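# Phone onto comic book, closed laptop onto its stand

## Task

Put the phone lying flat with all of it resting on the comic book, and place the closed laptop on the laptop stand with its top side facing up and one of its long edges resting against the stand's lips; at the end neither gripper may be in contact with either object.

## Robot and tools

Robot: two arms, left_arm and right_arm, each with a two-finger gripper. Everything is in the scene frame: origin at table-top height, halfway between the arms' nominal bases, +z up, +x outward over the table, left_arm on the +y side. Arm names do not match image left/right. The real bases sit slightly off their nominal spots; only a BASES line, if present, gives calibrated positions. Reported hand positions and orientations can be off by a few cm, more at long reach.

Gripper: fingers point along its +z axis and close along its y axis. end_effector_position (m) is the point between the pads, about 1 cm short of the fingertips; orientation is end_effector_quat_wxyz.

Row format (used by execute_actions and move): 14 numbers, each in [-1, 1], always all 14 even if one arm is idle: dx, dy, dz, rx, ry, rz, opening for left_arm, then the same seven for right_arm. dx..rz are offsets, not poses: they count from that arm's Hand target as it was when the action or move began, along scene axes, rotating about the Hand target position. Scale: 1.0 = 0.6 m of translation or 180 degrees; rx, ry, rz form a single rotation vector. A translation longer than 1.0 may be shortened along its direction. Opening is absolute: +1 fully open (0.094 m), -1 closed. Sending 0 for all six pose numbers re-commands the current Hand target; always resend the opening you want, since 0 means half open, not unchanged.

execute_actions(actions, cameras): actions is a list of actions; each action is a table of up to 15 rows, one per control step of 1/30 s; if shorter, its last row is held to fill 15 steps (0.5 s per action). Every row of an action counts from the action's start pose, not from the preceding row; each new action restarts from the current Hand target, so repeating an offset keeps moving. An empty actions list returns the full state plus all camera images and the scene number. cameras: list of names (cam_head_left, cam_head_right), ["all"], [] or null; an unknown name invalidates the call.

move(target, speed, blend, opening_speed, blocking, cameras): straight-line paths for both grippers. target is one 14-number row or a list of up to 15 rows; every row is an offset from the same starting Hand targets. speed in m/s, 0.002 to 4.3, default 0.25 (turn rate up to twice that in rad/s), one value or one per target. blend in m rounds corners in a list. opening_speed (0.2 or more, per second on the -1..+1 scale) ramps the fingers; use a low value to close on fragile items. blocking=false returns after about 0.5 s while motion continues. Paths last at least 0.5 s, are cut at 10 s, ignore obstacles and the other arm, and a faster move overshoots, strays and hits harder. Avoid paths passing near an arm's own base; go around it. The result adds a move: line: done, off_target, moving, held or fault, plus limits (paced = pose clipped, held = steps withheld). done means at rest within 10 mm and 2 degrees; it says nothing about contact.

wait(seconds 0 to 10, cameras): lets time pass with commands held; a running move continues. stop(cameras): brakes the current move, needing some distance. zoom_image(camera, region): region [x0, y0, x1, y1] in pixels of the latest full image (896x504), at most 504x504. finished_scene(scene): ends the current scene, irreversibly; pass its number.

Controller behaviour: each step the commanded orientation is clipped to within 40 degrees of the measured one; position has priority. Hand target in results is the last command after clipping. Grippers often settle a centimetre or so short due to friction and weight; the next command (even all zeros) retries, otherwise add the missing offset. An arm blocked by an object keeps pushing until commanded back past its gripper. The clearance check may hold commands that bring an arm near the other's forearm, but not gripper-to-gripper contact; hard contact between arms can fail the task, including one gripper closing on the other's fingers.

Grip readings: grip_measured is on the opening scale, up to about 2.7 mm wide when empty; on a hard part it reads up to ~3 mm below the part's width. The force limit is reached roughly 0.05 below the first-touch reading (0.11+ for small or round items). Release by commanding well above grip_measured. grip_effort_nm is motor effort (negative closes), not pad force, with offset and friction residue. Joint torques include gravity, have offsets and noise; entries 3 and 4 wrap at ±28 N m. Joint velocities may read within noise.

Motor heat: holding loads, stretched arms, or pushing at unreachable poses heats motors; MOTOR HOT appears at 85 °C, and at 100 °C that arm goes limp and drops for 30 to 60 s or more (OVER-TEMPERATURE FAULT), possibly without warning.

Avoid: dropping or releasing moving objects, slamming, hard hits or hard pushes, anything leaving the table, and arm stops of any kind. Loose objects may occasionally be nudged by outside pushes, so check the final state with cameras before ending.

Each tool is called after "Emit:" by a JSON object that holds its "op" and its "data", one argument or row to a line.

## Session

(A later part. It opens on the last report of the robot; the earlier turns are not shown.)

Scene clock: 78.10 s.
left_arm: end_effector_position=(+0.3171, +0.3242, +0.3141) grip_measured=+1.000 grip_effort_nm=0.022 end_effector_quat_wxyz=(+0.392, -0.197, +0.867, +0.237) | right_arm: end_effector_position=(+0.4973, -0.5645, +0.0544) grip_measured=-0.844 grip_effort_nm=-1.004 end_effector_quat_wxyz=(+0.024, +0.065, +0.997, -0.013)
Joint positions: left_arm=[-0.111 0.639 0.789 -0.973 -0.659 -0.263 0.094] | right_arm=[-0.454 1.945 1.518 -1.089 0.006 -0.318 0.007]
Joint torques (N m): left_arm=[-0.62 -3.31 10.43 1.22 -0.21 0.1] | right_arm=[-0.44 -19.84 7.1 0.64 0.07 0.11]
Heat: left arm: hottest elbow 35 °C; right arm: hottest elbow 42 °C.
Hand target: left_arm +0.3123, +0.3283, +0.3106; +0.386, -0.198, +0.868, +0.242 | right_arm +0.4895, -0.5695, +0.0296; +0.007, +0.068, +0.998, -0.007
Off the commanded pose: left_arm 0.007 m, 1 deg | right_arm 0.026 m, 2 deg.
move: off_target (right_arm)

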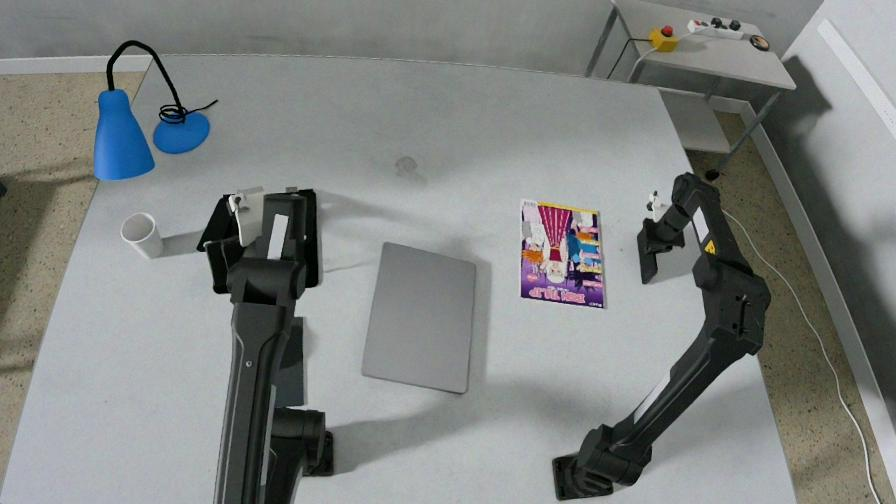

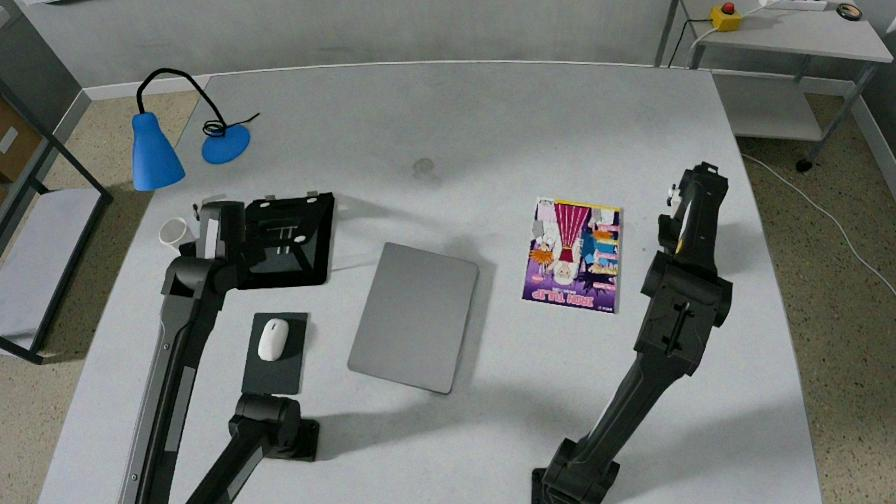

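Emit:
{"op": "move", "data": {
  "target": [
    [0, 0, 0, 0, 0, 0, 1, 0.0, 0.0, 0.2, 0, 0, 0, -0.9],
    [0, 0, 0, 0, 0, 0, 1, 0.05, 0.26, 0.35, 0, 0, 0, -0.9],
    [0, 0, 0, 0, 0, 0, 1, 0.05, 0.295, 0.3, 0.333, 0, 0, -0.9]
  ],
  "speed": 0.2,
  "blend": [0.03,0.03,0],
  "cameras": ["all"]
}}

Emit:
{"op": "zoom_image", "data": {
  "camera": "cam_head_left",
  "region": [480, 130, 660, 310]
}}

Emit:
{"op": "zoom_image", "data": {
  "camera": "cam_head_right",
  "region": [500, 130, 680, 310]
}}

Scene clock: 89.87 s.
left_arm: end_effector_position=(+0.3171, +0.3242, +0.3141) grip_measured=+1.000 grip_effort_nm=0.022 end_effector_quat_wxyz=(+0.392, -0.197, +0.867, +0.237) | right_arm: end_effector_position=(+0.5218, -0.3872, +0.2215) grip_measured=-0.847 grip_effort_nm=-1.038 end_effector_quat_wxyz=(+0.041, +0.083, +0.882, +0.463)
Joint positions: left_arm=[-0.111 0.639 0.789 -0.973 -0.659 -0.263 0.094] | right_arm=[-0.396 1.918 1.724 -1.669 -0.935 -0.351 0.007]
Joint torques (N m): left_arm=[-0.62 -3.14 10.3 1.13 -0.21 0.02] | right_arm=[-0.38 -21.54 7.6 -0.75 -0.74 0.03]
Heat: left arm: hottest elbow 35 °C; right arm: hottest elbow 42 °C.
Hand target: left_arm +0.3123, +0.3283, +0.3106; +0.386, -0.198, +0.868, +0.242 | right_arm +0.5196, -0.3925, +0.2094; -0.028, +0.063, +0.868, +0.492
Off the commanded pose: left_arm 0.007 m, 1 deg | right_arm 0.013 m, 9 deg.
joint sent to its limit (right arm) — joint 4 (wrist pitch), lower limit. The joint targets are off in orientation, not in position.
move: off_target (right_arm)

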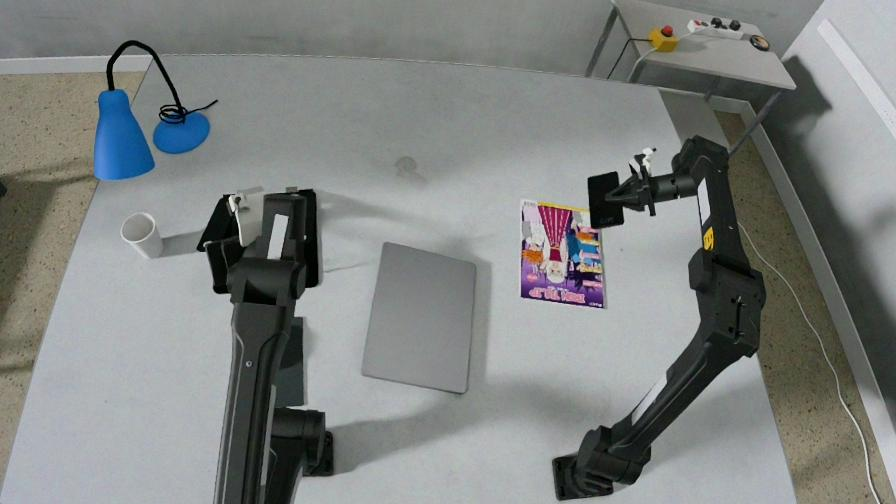

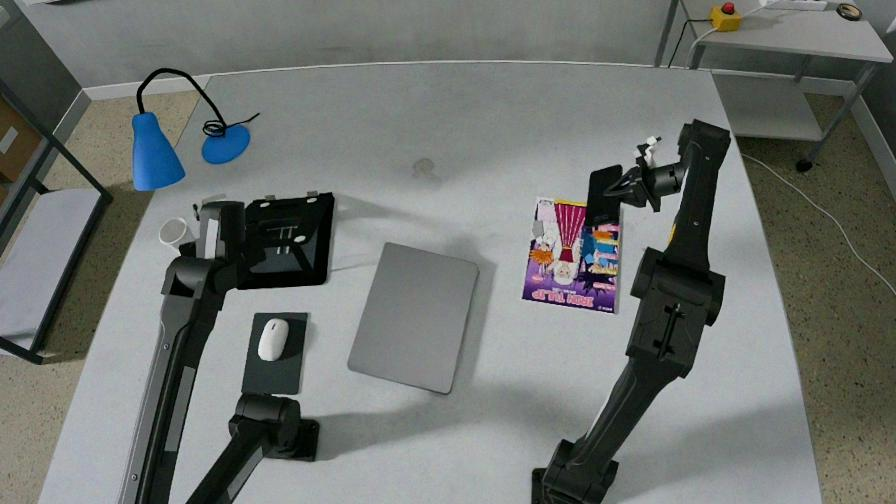

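Scaled by 2.800.

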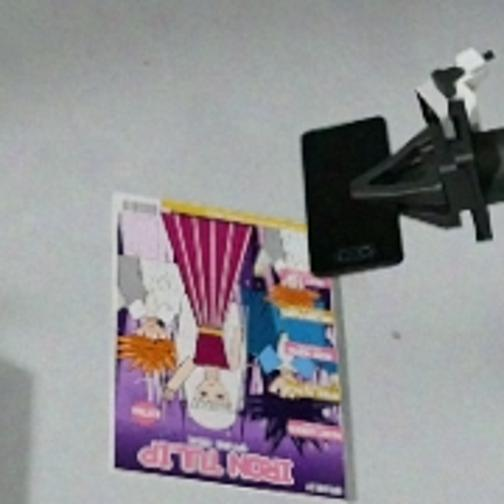

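Scaled by 2.800.

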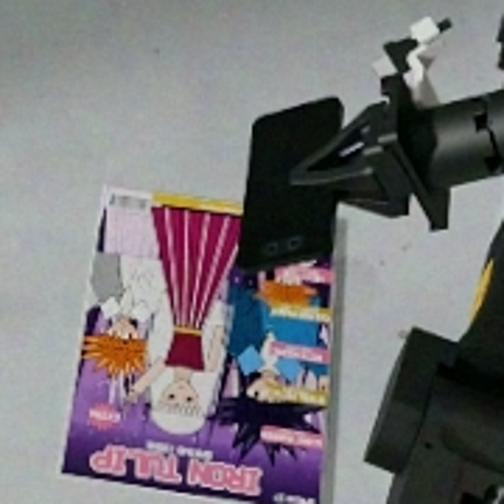

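Emit:
{"op": "move", "data": {
  "target": [0, 0, 0, 0, 0, 0, 1, -0.01, 0.05, -0.2, 0, 0, 0, -0.9],
  "speed": 0.15,
  "cameras": ["all"]
}}

Emit:
{"op": "zoom_image", "data": {
  "camera": "cam_head_left",
  "region": [480, 130, 660, 310]
}}

Emit:
{"op": "zoom_image", "data": {
  "camera": "cam_head_right",
  "region": [500, 130, 680, 310]
}}

Scene clock: 95.80 s.
left_arm: end_effector_position=(+0.3171, +0.3242, +0.3141) grip_measured=+1.000 grip_effort_nm=0.022 end_effector_quat_wxyz=(+0.392, -0.197, +0.867, +0.237) | right_arm: end_effector_position=(+0.5130, -0.3680, +0.0996) grip_measured=-0.847 grip_effort_nm=-1.038 end_effector_quat_wxyz=(-0.022, +0.066, +0.870, +0.488)
Joint positions: left_arm=[-0.111 0.639 0.789 -0.973 -0.659 -0.263 0.094] | right_arm=[-0.369 2.09 1.625 -1.598 -0.937 -0.465 0.007]
Joint torques (N m): left_arm=[-0.03 -2.9 10.43 1.13 -0.2 0.06] | right_arm=[1.08 -22.83 6.68 -0.39 -0.64 0.05]
Heat: left arm: hottest elbow 35 °C; right arm: hottest elbow 41 °C.
Hand target: left_arm +0.3123, +0.3283, +0.3106; +0.386, -0.198, +0.868, +0.242 | right_arm +0.5137, -0.3624, +0.0896; -0.028, +0.062, +0.868, +0.492
Off the commanded pose: left_arm 0.007 m, 1 deg | right_arm 0.012 m, 1 deg.
move: off_target (right_arm)

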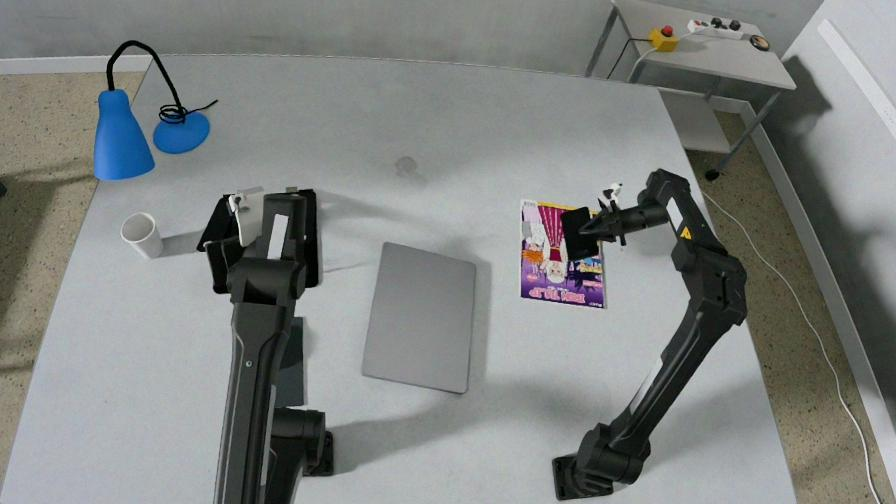

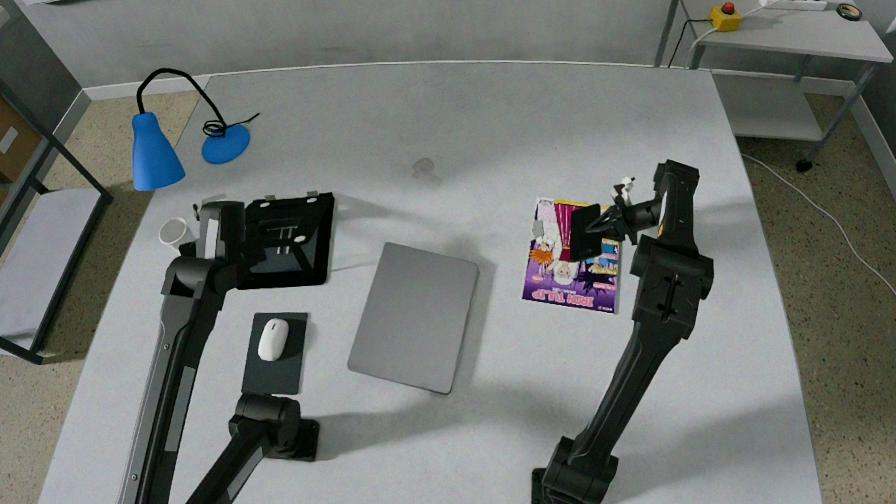

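Scaled by 2.800.

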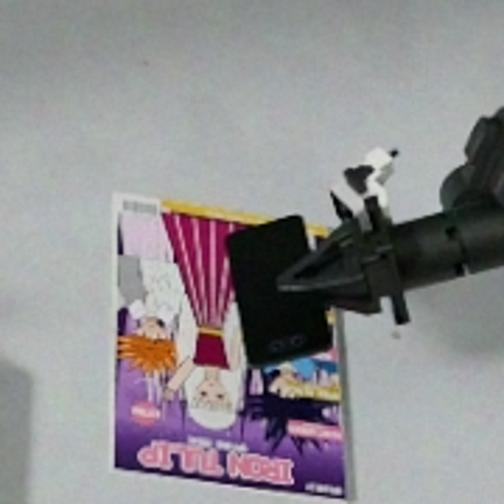

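Scaled by 2.800.

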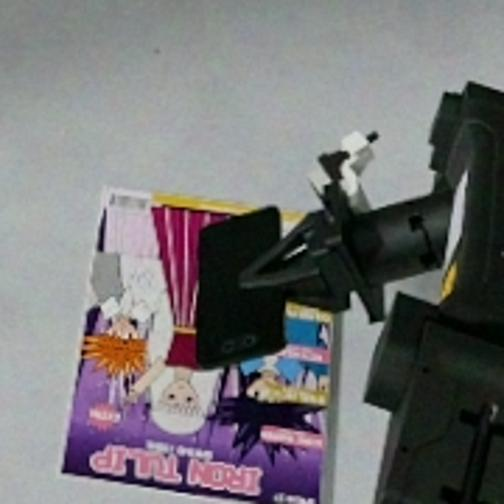

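Emit:
{"op": "move", "data": {
  "target": [0, 0, 0, 0, 0, 0, 1, 0.0, 0.015, -0.075, 0, 0, 0, -0.9],
  "speed": 0.08,
  "cameras": ["all"]
}}

Emit:
{"op": "zoom_image", "data": {
  "camera": "cam_head_left",
  "region": [500, 180, 660, 310]
}}

Emit:
{"op": "zoom_image", "data": {
  "camera": "cam_head_right",
  "region": [500, 180, 660, 310]
}}

Scene clock: 100.77 s.
left_arm: end_effector_position=(+0.3171, +0.3242, +0.3141) grip_measured=+1.000 grip_effort_nm=0.017 end_effector_quat_wxyz=(+0.392, -0.197, +0.867, +0.237) | right_arm: end_effector_position=(+0.5145, -0.3611, +0.0561) grip_measured=-0.847 grip_effort_nm=-1.038 end_effector_quat_wxyz=(-0.017, +0.059, +0.871, +0.487)
Joint positions: left_arm=[-0.111 0.639 0.789 -0.973 -0.659 -0.263 0.094] | right_arm=[-0.357 2.138 1.583 -1.486 -0.942 -0.46 0.007]
Joint torques (N m): left_arm=[-0.21 -3.31 10.29 1.22 -0.18 0.12] | right_arm=[1.26 -22.18 6.27 -0.32 -0.7 0.13]
Heat: left arm: hottest elbow 35 °C; right arm: hottest elbow 41 °C.
Hand target: left_arm +0.3123, +0.3283, +0.3106; +0.386, -0.198, +0.868, +0.242 | right_arm +0.5136, -0.3535, +0.0445; -0.028, +0.063, +0.868, +0.492
Off the commanded pose: left_arm 0.007 m, 1 deg | right_arm 0.014 m, 2 deg.
move: off_target (right_arm)

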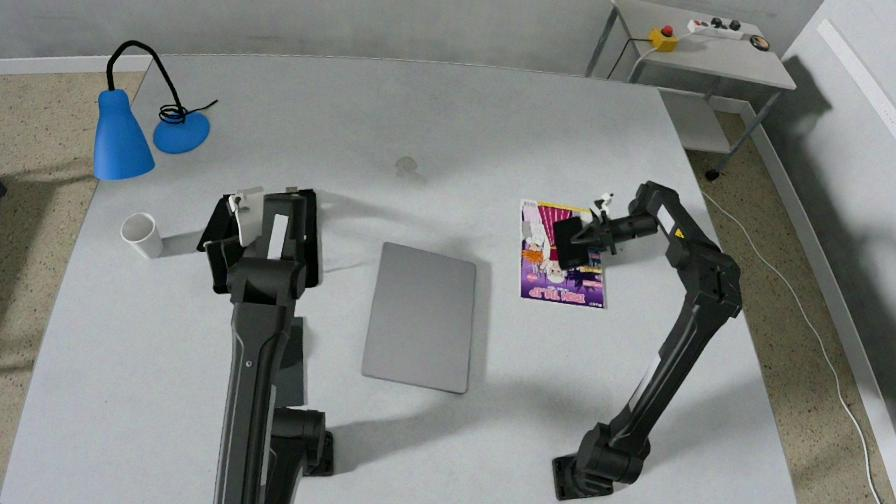

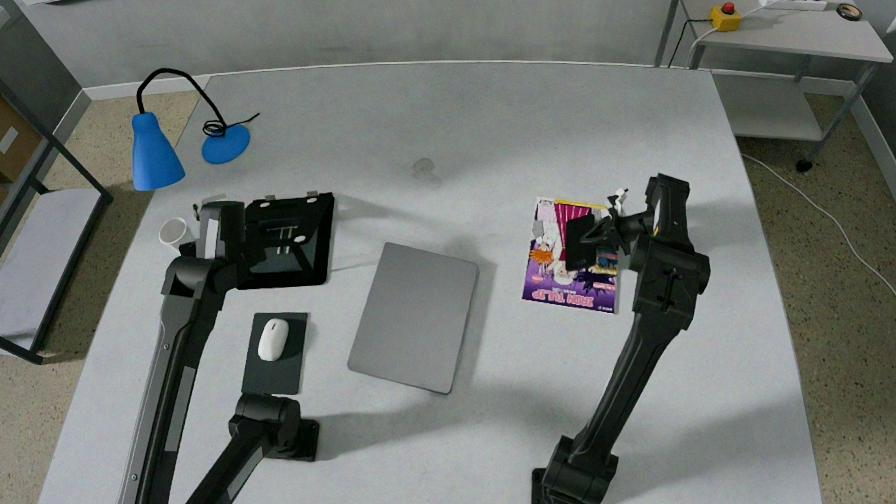

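Scaled by 3.150.

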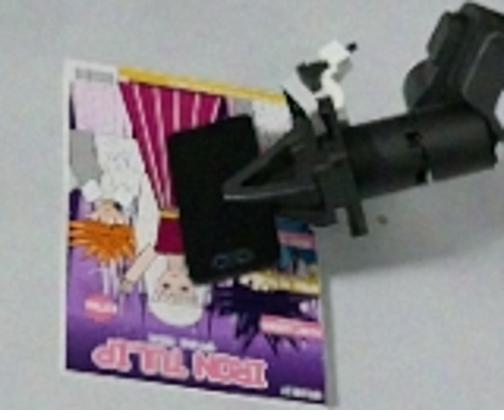

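Scaled by 3.150.

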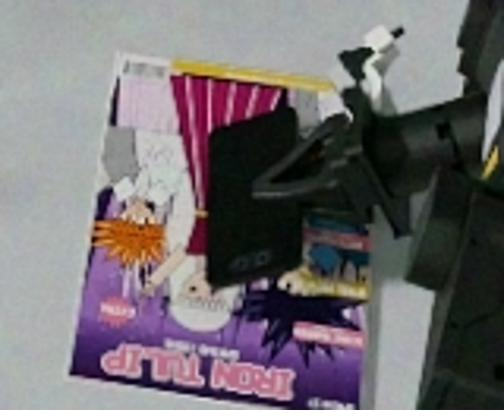

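Emit:
{"op": "move", "data": {
  "target": [0, 0, 0, 0, 0, 0, 1, 0.0, 0.0, -0.03, 0, 0, 0, -0.9],
  "speed": 0.05
}}

Emit:
{"op": "move", "data": {
  "target": [0, 0, 0, 0, 0, 0, 1, 0.0, 0.0, -0.015, 0, 0, 0, -0.9],
  "speed": 0.03,
  "cameras": ["all"]
}}

Emit:
{"op": "zoom_image", "data": {
  "camera": "cam_head_left",
  "region": [500, 180, 660, 310]
}}

Emit:
{"op": "zoom_image", "data": {
  "camera": "cam_head_right",
  "region": [500, 180, 660, 310]
}}

Scene clock: 104.60 s.
left_arm: end_effector_position=(+0.3171, +0.3242, +0.3141) grip_measured=+1.000 grip_effort_nm=0.027 end_effector_quat_wxyz=(+0.392, -0.197, +0.867, +0.237) | right_arm: end_effector_position=(+0.5179, -0.3618, +0.0457) grip_measured=-0.847 grip_effort_nm=-1.038 end_effector_quat_wxyz=(-0.009, +0.056, +0.871, +0.488)
Joint positions: left_arm=[-0.111 0.639 0.789 -0.973 -0.659 -0.263 0.094] | right_arm=[-0.357 2.154 1.581 -1.454 -0.947 -0.459 0.007]
Joint torques (N m): left_arm=[-0.79 -3.08 10.32 1.09 -0.18 0.06] | right_arm=[1.2 -21.3 5.68 -0.24 -0.51 0.18]
Heat: left arm: hottest elbow 35 °C; right arm: hottest shoulder 40 °C.
Hand target: left_arm +0.3123, +0.3283, +0.3106; +0.386, -0.198, +0.868, +0.242 | right_arm +0.5136, -0.3535, +0.0264; -0.028, +0.063, +0.868, +0.492
Off the commanded pose: left_arm 0.007 m, 1 deg | right_arm 0.021 m, 2 deg.
move: off_target (right_arm)

Scene clock: 105.40 s.
left_arm: end_effector_position=(+0.3171, +0.3242, +0.3141) grip_measured=+1.000 grip_effort_nm=0.027 end_effector_quat_wxyz=(+0.392, -0.197, +0.867, +0.237) | right_arm: end_effector_position=(+0.5200, -0.3624, +0.0446) grip_measured=-0.847 grip_effort_nm=-1.038 end_effector_quat_wxyz=(-0.004, +0.053, +0.872, +0.486)
Joint positions: left_arm=[-0.111 0.639 0.789 -0.973 -0.659 -0.263 0.094] | right_arm=[-0.357 2.154 1.581 -1.44 -0.949 -0.459 0.007]
Joint torques (N m): left_arm=[-0.38 -2.9 10.14 1.02 -0.21 0.1] | right_arm=[1.14 -20.48 5.49 -0.03 -0.46 0.15]
Heat: left arm: hottest elbow 35 °C; right arm: hottest shoulder 40 °C.
Hand target: left_arm +0.3123, +0.3283, +0.3106; +0.386, -0.198, +0.868, +0.242 | right_arm +0.5135, -0.3535, +0.0175; -0.028, +0.063, +0.868, +0.492
Off the commanded pose: left_arm 0.007 m, 1 deg | right_arm 0.029 m, 3 deg.
move: off_target (right_arm)

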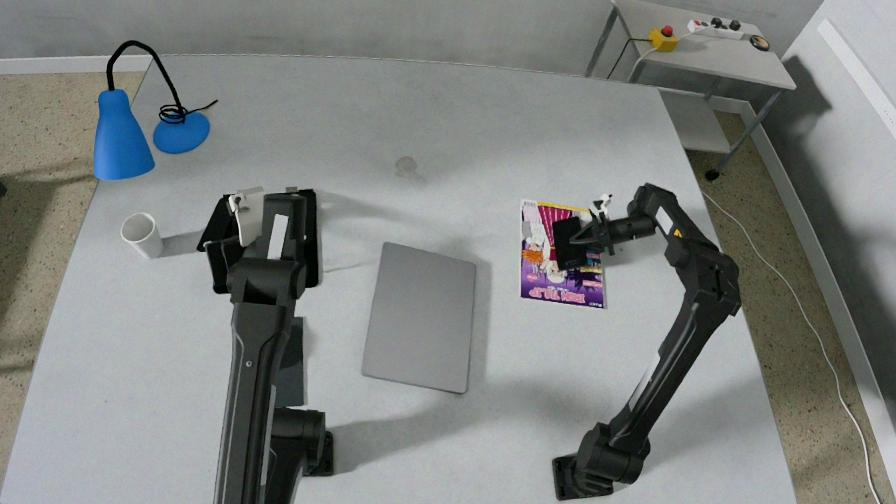

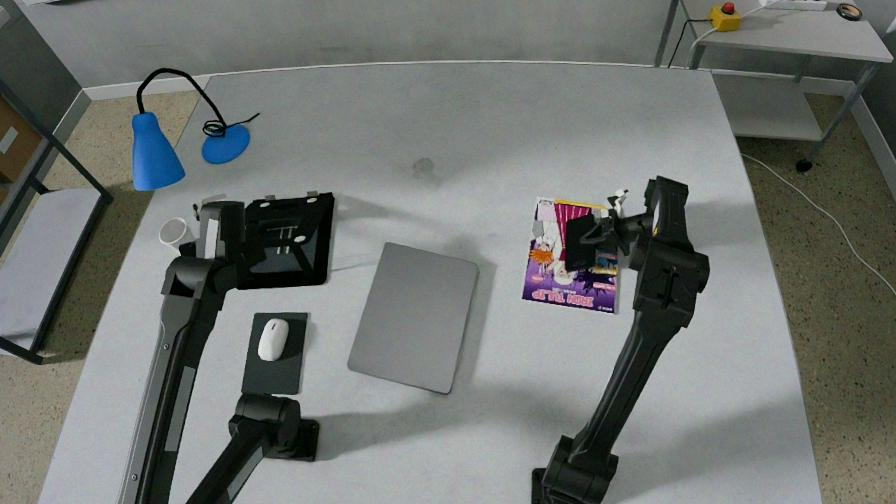

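Scaled by 3.150.

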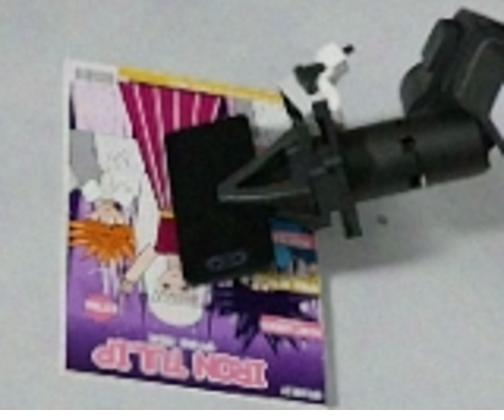

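Scaled by 3.150.

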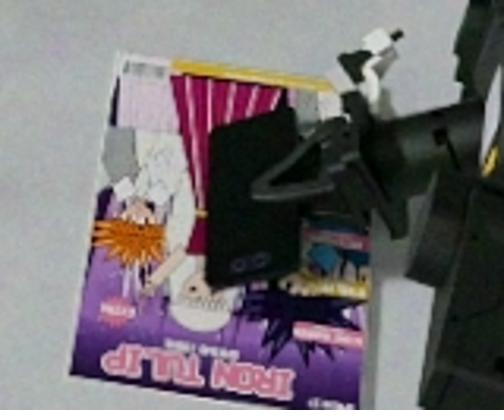

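Emit:
{"op": "move", "data": {
  "target": [0, 0, 0, 0, 0, 0, 1, 0.0, -0.01, 0.013, 0, 0, 0, -0.9],
  "speed": 0.03
}}

Emit:
{"op": "move", "data": {
  "target": [0, 0, 0, 0, 0, 0, 1, 0.0, 0.0, 0, 0, 0, 0, -0.5],
  "speed": 0.03,
  "opening_speed": 0.2,
  "cameras": ["all"]
}}

Emit:
{"op": "zoom_image", "data": {
  "camera": "cam_head_left",
  "region": [500, 180, 660, 310]
}}

Emit:
{"op": "zoom_image", "data": {
  "camera": "cam_head_right",
  "region": [500, 180, 660, 310]
}}

Scene clock: 109.80 s.
left_arm: end_effector_position=(+0.3171, +0.3242, +0.3141) grip_measured=+1.000 grip_effort_nm=0.022 end_effector_quat_wxyz=(+0.392, -0.197, +0.867, +0.237) | right_arm: end_effector_position=(+0.5198, -0.3624, +0.0446) grip_measured=-0.847 grip_effort_nm=-1.038 end_effector_quat_wxyz=(-0.003, +0.051, +0.872, +0.486)
Joint positions: left_arm=[-0.111 0.639 0.789 -0.973 -0.659 -0.263 0.094] | right_arm=[-0.357 2.154 1.581 -1.441 -0.948 -0.464 0.007]
Joint torques (N m): left_arm=[-0.03 -2.84 10.32 1.18 -0.21 0.06] | right_arm=[0.5 -20.89 6.56 -1.1 -0.35 0.11]
Heat: left arm: hottest elbow 35 °C; right arm: hottest elbow 40 °C.
Hand target: left_arm +0.3123, +0.3283, +0.3106; +0.386, -0.198, +0.868, +0.242 | right_arm +0.5135, -0.3595, +0.0253; -0.028, +0.063, +0.868, +0.492
Off the commanded pose: left_arm 0.007 m, 1 deg | right_arm 0.021 m, 3 deg.
move: off_target (right_arm)

Scene clock: 112.07 s.
left_arm: end_effector_position=(+0.3171, +0.3242, +0.3141) grip_measured=+1.000 grip_effort_nm=0.022 end_effector_quat_wxyz=(+0.392, -0.197, +0.867, +0.237) | right_arm: end_effector_position=(+0.5183, -0.3624, +0.0399) grip_measured=-0.502 grip_effort_nm=0.061 end_effector_quat_wxyz=(-0.008, +0.053, +0.872, +0.486)
Joint positions: left_arm=[-0.111 0.639 0.789 -0.973 -0.659 -0.263 0.094] | right_arm=[-0.357 2.163 1.581 -1.444 -0.943 -0.465 0.023]
Joint torques (N m): left_arm=[0.09 -2.55 10.35 1.02 -0.25 0.09] | right_arm=[0.56 -21.54 6.54 -1.05 -0.5 0.08]
Heat: left arm: hottest elbow 35 °C; right arm: hottest elbow 40 °C.
Hand target: left_arm +0.3123, +0.3283, +0.3106; +0.386, -0.198, +0.868, +0.242 | right_arm +0.5136, -0.3595, +0.0253; -0.028, +0.063, +0.868, +0.492
Off the commanded pose: left_arm 0.007 m, 1 deg | right_arm 0.016 m, 3 deg.
move: off_target (right_arm)

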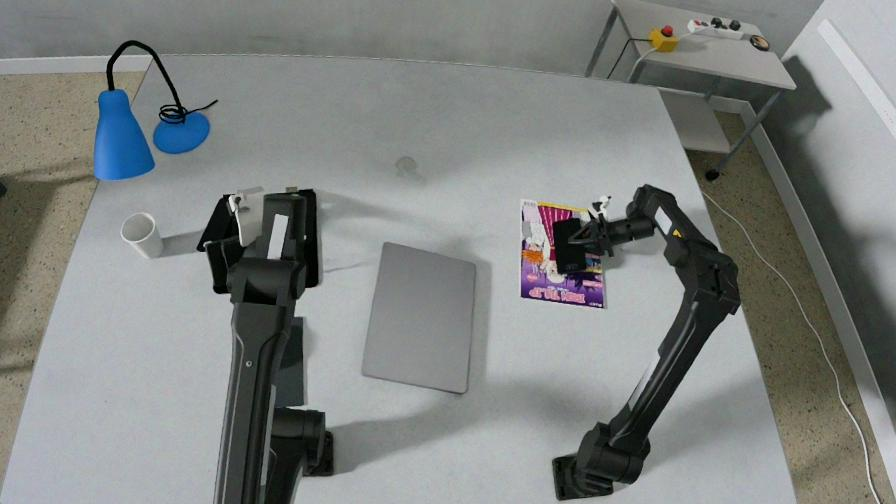

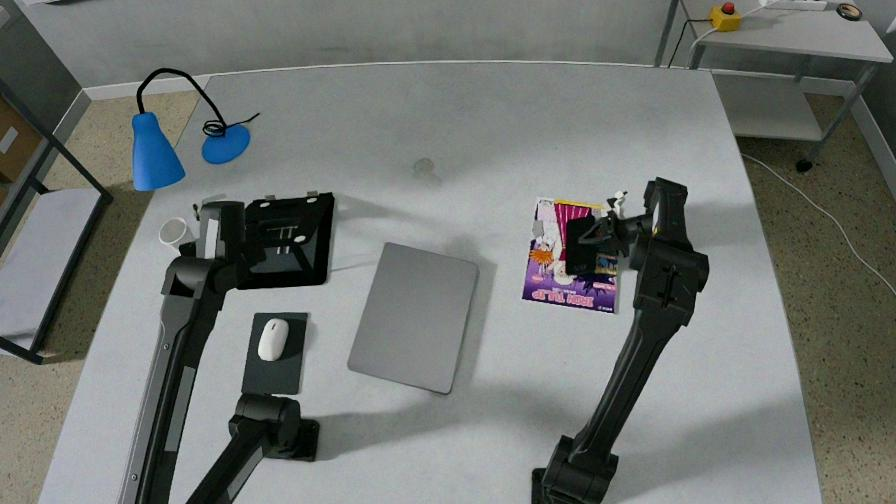

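Scaled by 3.150.

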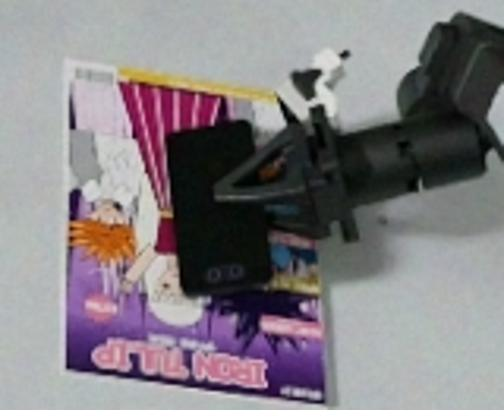

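Scaled by 3.150.

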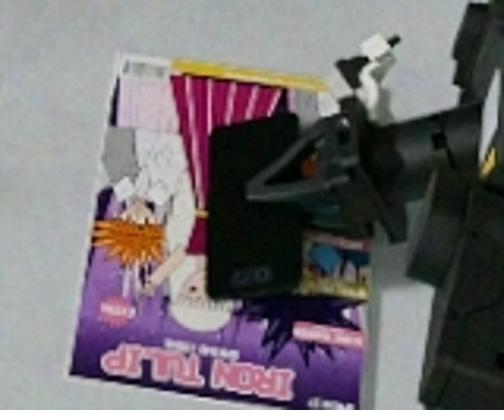

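Emit:
{"op": "move", "data": {
  "target": [0, 0, 0, 0, 0, 0, 1, 0.0, -0.17, 0, 0, 0, 0, -0.5],
  "speed": 0.08,
  "cameras": ["all"]
}}

Emit:
{"op": "zoom_image", "data": {
  "camera": "cam_head_left",
  "region": [500, 180, 660, 310]
}}

Emit:
{"op": "zoom_image", "data": {
  "camera": "cam_head_right",
  "region": [500, 180, 660, 310]
}}

Scene clock: 119.30 s.
left_arm: end_effector_position=(+0.3171, +0.3242, +0.3141) grip_measured=+1.000 grip_effort_nm=0.022 end_effector_quat_wxyz=(+0.392, -0.197, +0.867, +0.237) | right_arm: end_effector_position=(+0.5053, -0.4520, +0.0341) grip_measured=-0.501 grip_effort_nm=0.061 end_effector_quat_wxyz=(-0.021, +0.066, +0.871, +0.486)
Joint positions: left_arm=[-0.111 0.639 0.789 -0.973 -0.659 -0.263 0.094] | right_arm=[-0.504 2.267 1.737 -1.669 -0.863 -0.643 0.023]
Joint torques (N m): left_arm=[-0.09 -3.37 10.33 1.02 -0.19 0.07] | right_arm=[-0.21 -22.24 9.96 -1.29 -0.32 0.02]
Motor temperatures (°C): left_arm=[22 27 35 24 28 23 27] | right_arm=[26 39 39 25 25 23 26]
Heat: left arm: hottest elbow 35 °C; right arm: hottest shoulder 39 °C.
Hand target: left_arm +0.3123, +0.3283, +0.3106; +0.386, -0.198, +0.868, +0.242 | right_arm +0.5136, -0.4614, +0.0252; -0.028, +0.062, +0.868, +0.492
Off the commanded pose: left_arm 0.007 m, 1 deg | right_arm 0.015 m, 1 deg.
joint sent to its limit (right arm) — joint 4 (wrist pitch), lower limit. The joint targets still meet the commanded pose.
move: off_target (right_arm)

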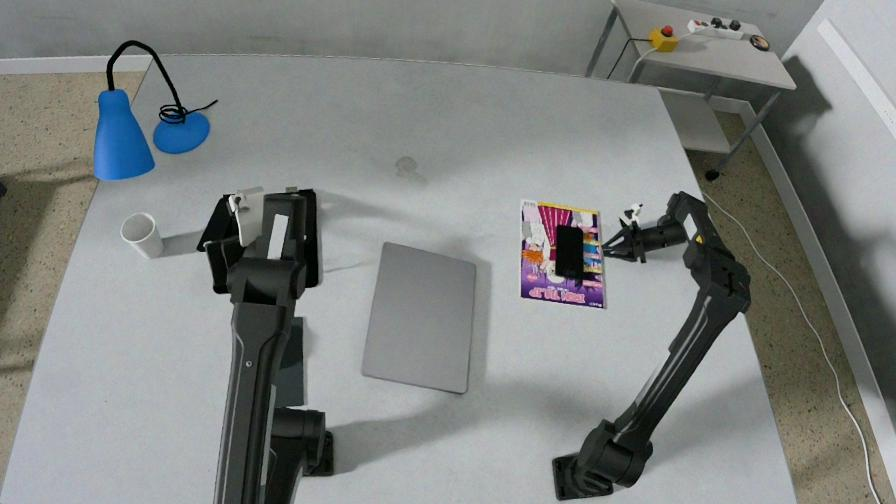

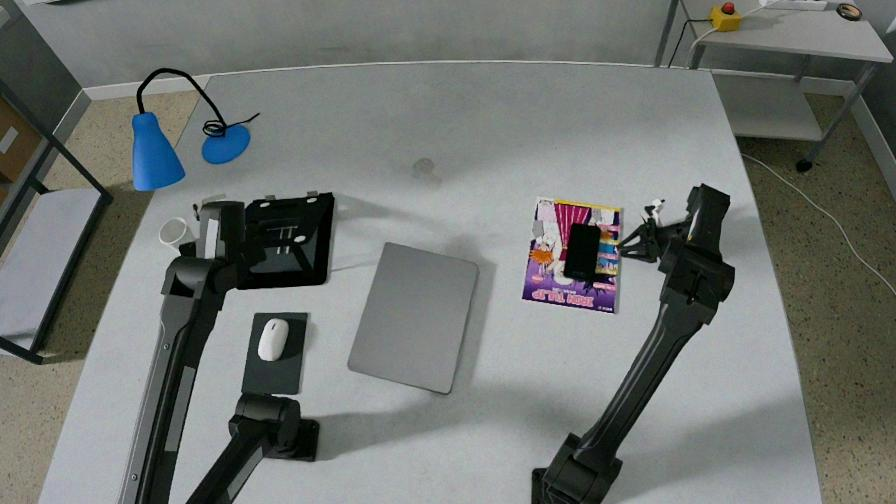

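Scaled by 3.150.

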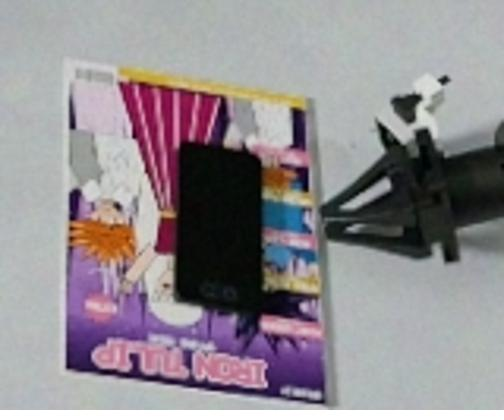

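Scaled by 3.150.

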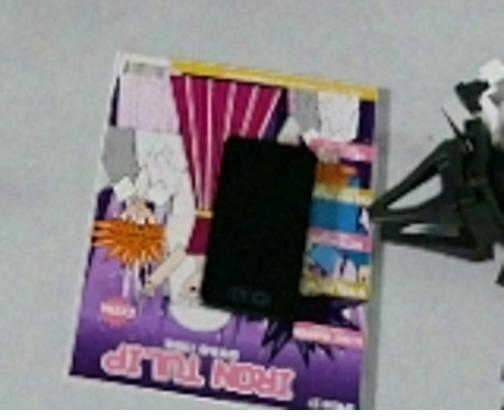

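Emit:
{"op": "move", "data": {
  "target": [
    [-0.1,0.1,0.1,0,0,0,0.3, -0.02,-0.02,0.15,0,0,0,-0.5],
    [-0.15,0.2,0.1,0,0,0,0.3, -0.3,-0.05,0.45,-0.3,0,0,-0.5]
  ],
  "speed": 0.25,
  "blend": [0.04,0],
  "cameras": ["all"]
}}

Emit:
{"op": "zoom_image", "data": {
  "camera": "cam_head_left",
  "region": [180, 170, 340, 310]
}}

Emit:
{"op": "zoom_image", "data": {
  "camera": "cam_head_right",
  "region": [200, 170, 360, 310]
}}

Scene clock: 146.03 s.
left_arm: end_effector_position=(+0.2184, +0.4382, +0.3261) grip_measured=+0.302 grip_effort_nm=-0.085 end_effector_quat_wxyz=(+0.357, -0.202, +0.886, +0.216) | right_arm: end_effector_position=(+0.3336, -0.4968, +0.3012) grip_measured=-0.501 grip_effort_nm=0.056 end_effector_quat_wxyz=(+0.010, +0.070, +0.997, +0.043)
Joint positions: left_arm=[0.814 0.495 0.804 -1.021 0.056 0.368 0.061] | right_arm=[-0.518 1.419 1.5 -1.671 -0.086 -0.372 0.023]
Joint torques (N m): left_arm=[-1.55 0.44 18.28 2.24 0.15 0.11] | right_arm=[1.32 -14.27 7.6 0.21 0.03 0.2]
Heat: left arm: hottest elbow 36 °C; right arm: hottest elbow 42 °C.
Hand target: left_arm +0.2223, +0.4483, +0.3705; +0.386, -0.198, +0.868, +0.242 | right_arm +0.3335, -0.4913, +0.2952; +0.003, +0.069, +0.997, +0.044
Off the commanded pose: left_arm 0.046 m, 5 deg | right_arm 0.008 m, 1 deg.
move: off_target (left_arm)

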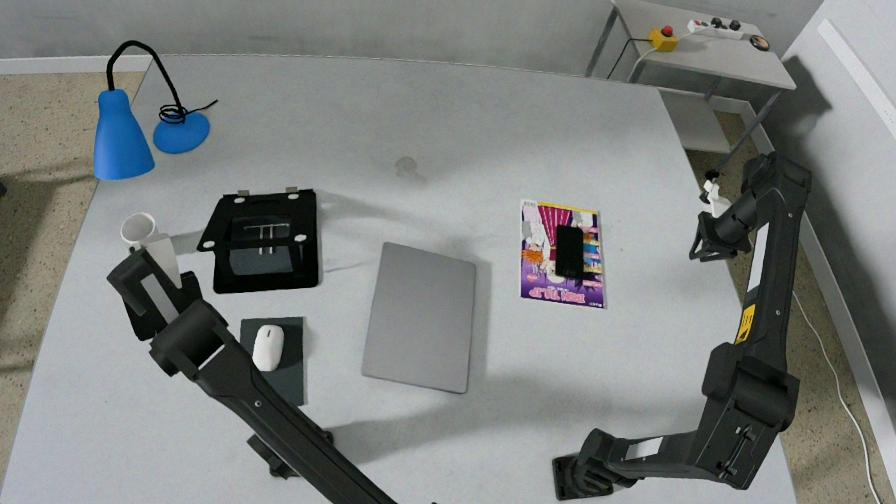

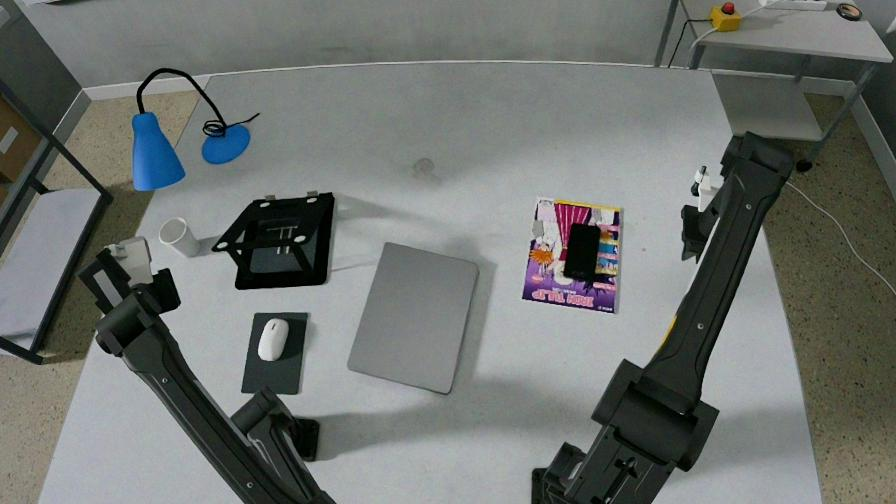

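Scaled by 3.150.

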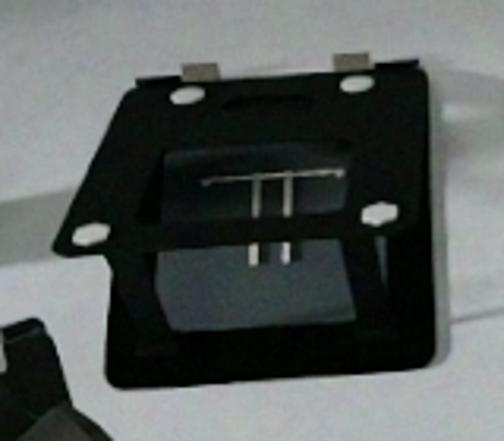

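Scaled by 3.150.

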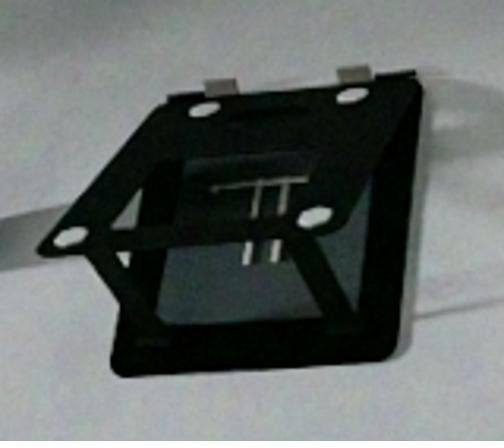

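Emit:
{"op": "move", "data": {
  "target": [
    [0.3,-0.25,0,0,0,0,1, 0,0,0,0,0,0,-0.5],
    [0.48,-0.28,-0.17,-0.169,0.2505,-0.111,1,0,0,0,0,0,0,-0.5]
  ],
  "speed": 0.25,
  "blend": [0.04,0],
  "cameras": ["all"]
}}

Emit:
{"op": "zoom_image", "data": {
  "camera": "cam_head_left",
  "region": [200, 120, 380, 300]
}}

Emit:
{"op": "zoom_image", "data": {
  "camera": "cam_head_right",
  "region": [200, 120, 380, 300]
}}

Scene clock: 163.67 s.
left_arm: end_effector_position=(+0.4936, +0.2736, +0.2446) grip_measured=+0.998 grip_effort_nm=0.129 end_effector_quat_wxyz=(-0.026, -0.034, +0.999, +0.002) | right_arm: end_effector_position=(+0.3336, -0.4968, +0.3012) grip_measured=-0.501 grip_effort_nm=0.051 end_effector_quat_wxyz=(+0.010, +0.071, +0.997, +0.043)
Joint positions: left_arm=[0.037 1.585 1.538 -1.575 -0.005 -0.003 0.094] | right_arm=[-0.518 1.419 1.5 -1.671 -0.086 -0.372 0.023]
Joint torques (N m): left_arm=[-0.73 -15.09 16.49 -0.16 0.1 0.1] | right_arm=[1.32 -14.1 7.65 0.2 0.02 0.22]
Heat: left arm: hottest elbow 39 °C; right arm: hottest elbow 41 °C.
Hand target: left_arm +0.5103, +0.2804, +0.2685; +0.001, -0.035, +0.999, +0.001 | right_arm +0.3335, -0.4913, +0.2952; +0.003, +0.068, +0.997, +0.045
Off the commanded pose: left_arm 0.030 m, 3 deg | right_arm 0.008 m, 1 deg.
move: off_target (left_arm)

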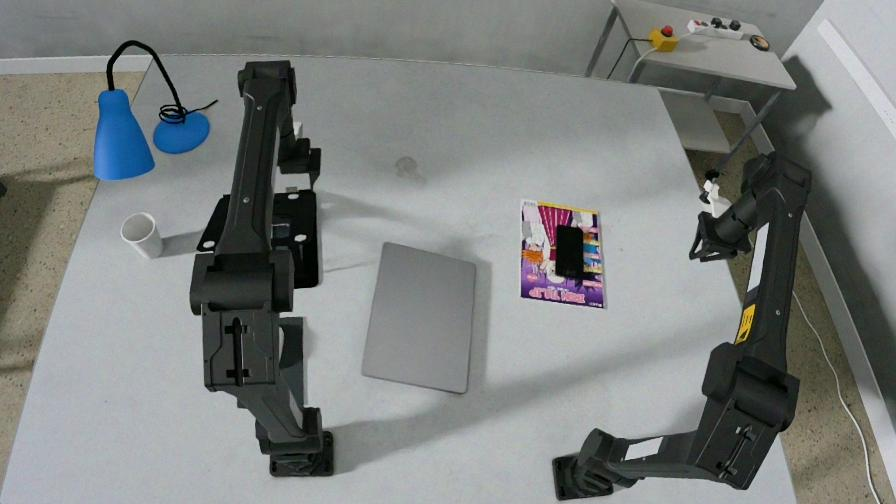

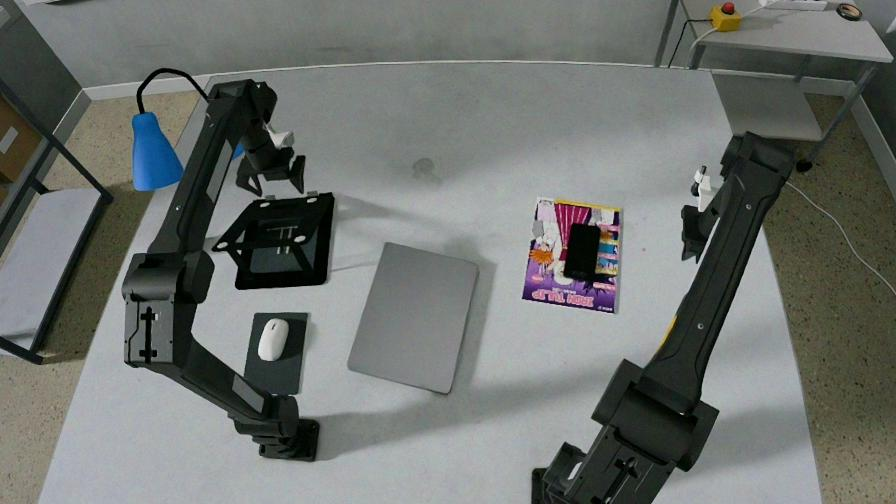

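Scaled by 2.800.

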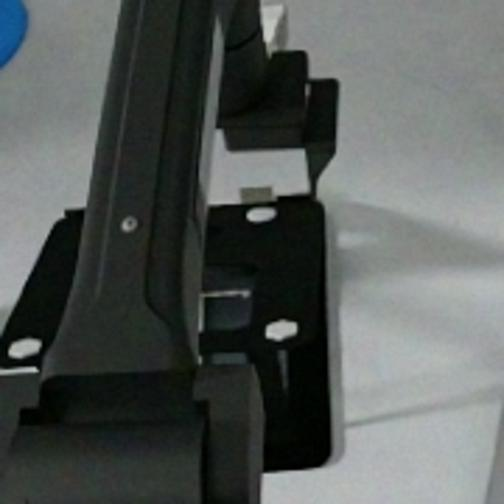

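Scaled by 2.800.

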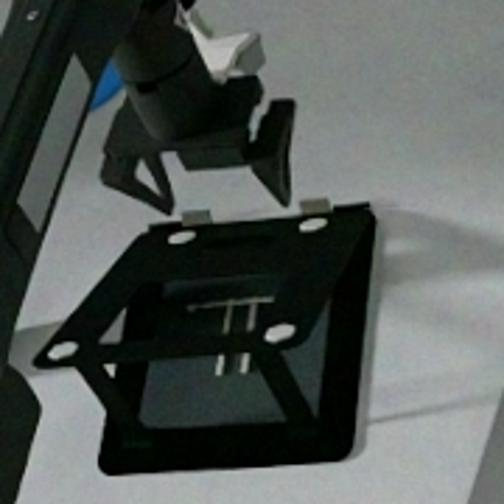

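Emit:
{"op": "move", "data": {
  "target": [0.045,0,-0.21,0,0,0,1,0,0,0,0,0,0,-0.5],
  "speed": 0.15,
  "cameras": ["all"]
}}

Emit:
{"op": "zoom_image", "data": {
  "camera": "cam_head_left",
  "region": [240, 160, 360, 280]
}}

Emit:
{"op": "zoom_image", "data": {
  "camera": "cam_head_right",
  "region": [240, 160, 360, 280]
}}

Scene clock: 171.03 s.
left_arm: end_effector_position=(+0.5365, +0.2763, +0.1456) grip_measured=+0.998 grip_effort_nm=0.125 end_effector_quat_wxyz=(-0.001, -0.034, +0.999, +0.002) | right_arm: end_effector_position=(+0.3336, -0.4968, +0.3012) grip_measured=-0.501 grip_effort_nm=0.061 end_effector_quat_wxyz=(+0.010, +0.071, +0.997, +0.043)
Joint positions: left_arm=[0.037 1.706 1.427 -1.294 -0.004 -0.002 0.094] | right_arm=[-0.518 1.419 1.5 -1.671 -0.086 -0.371 0.023]
Joint torques (N m): left_arm=[-1.08 -17.2 9.51 0.83 0.09 0.09] | right_arm=[1.38 -14.04 7.62 0.18 0.03 0.22]
Motor temperatures (°C): left_arm=[22 27 40 24 27 23 27] | right_arm=[26 39 41 25 24 23 26]
Heat: left arm: hottest elbow 40 °C; right arm: hottest elbow 41 °C.
Hand target: left_arm +0.5374, +0.2804, +0.1425; +0.001, -0.035, +0.999, +0.001 | right_arm +0.3335, -0.4913, +0.2952; +0.003, +0.069, +0.997, +0.045
Off the commanded pose: left_arm 0.005 m, 0 deg | right_arm 0.008 m, 1 deg.
move: done

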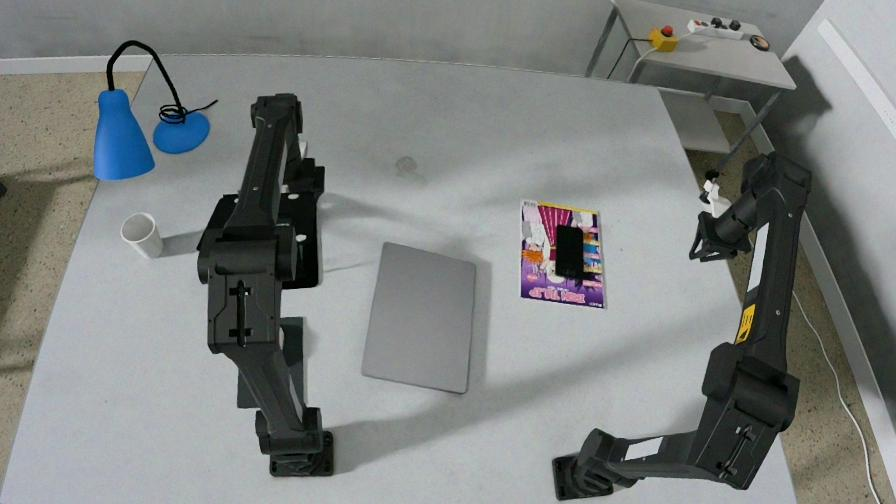

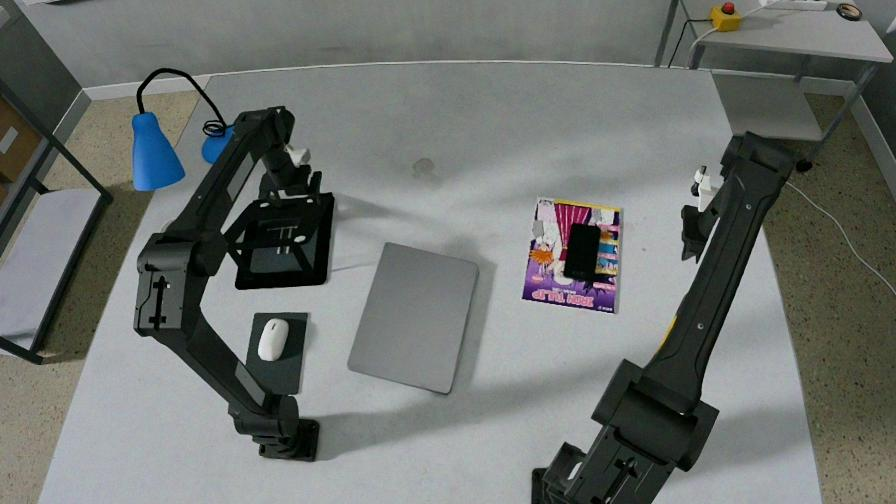

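Scaled by 4.200.

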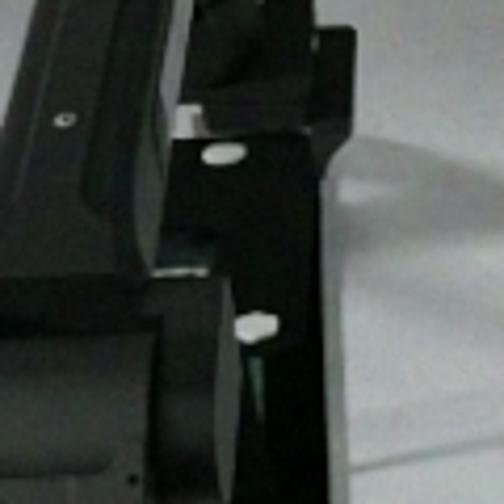

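Scaled by 4.200.

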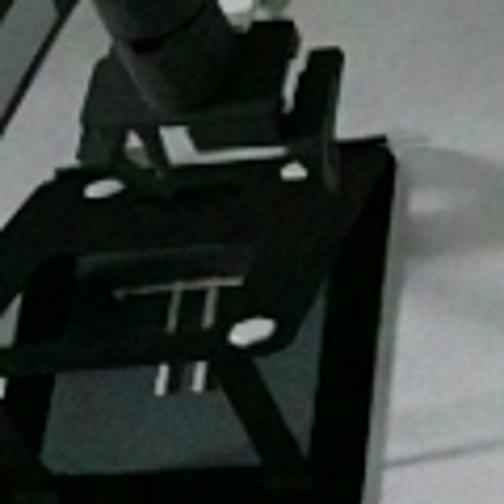

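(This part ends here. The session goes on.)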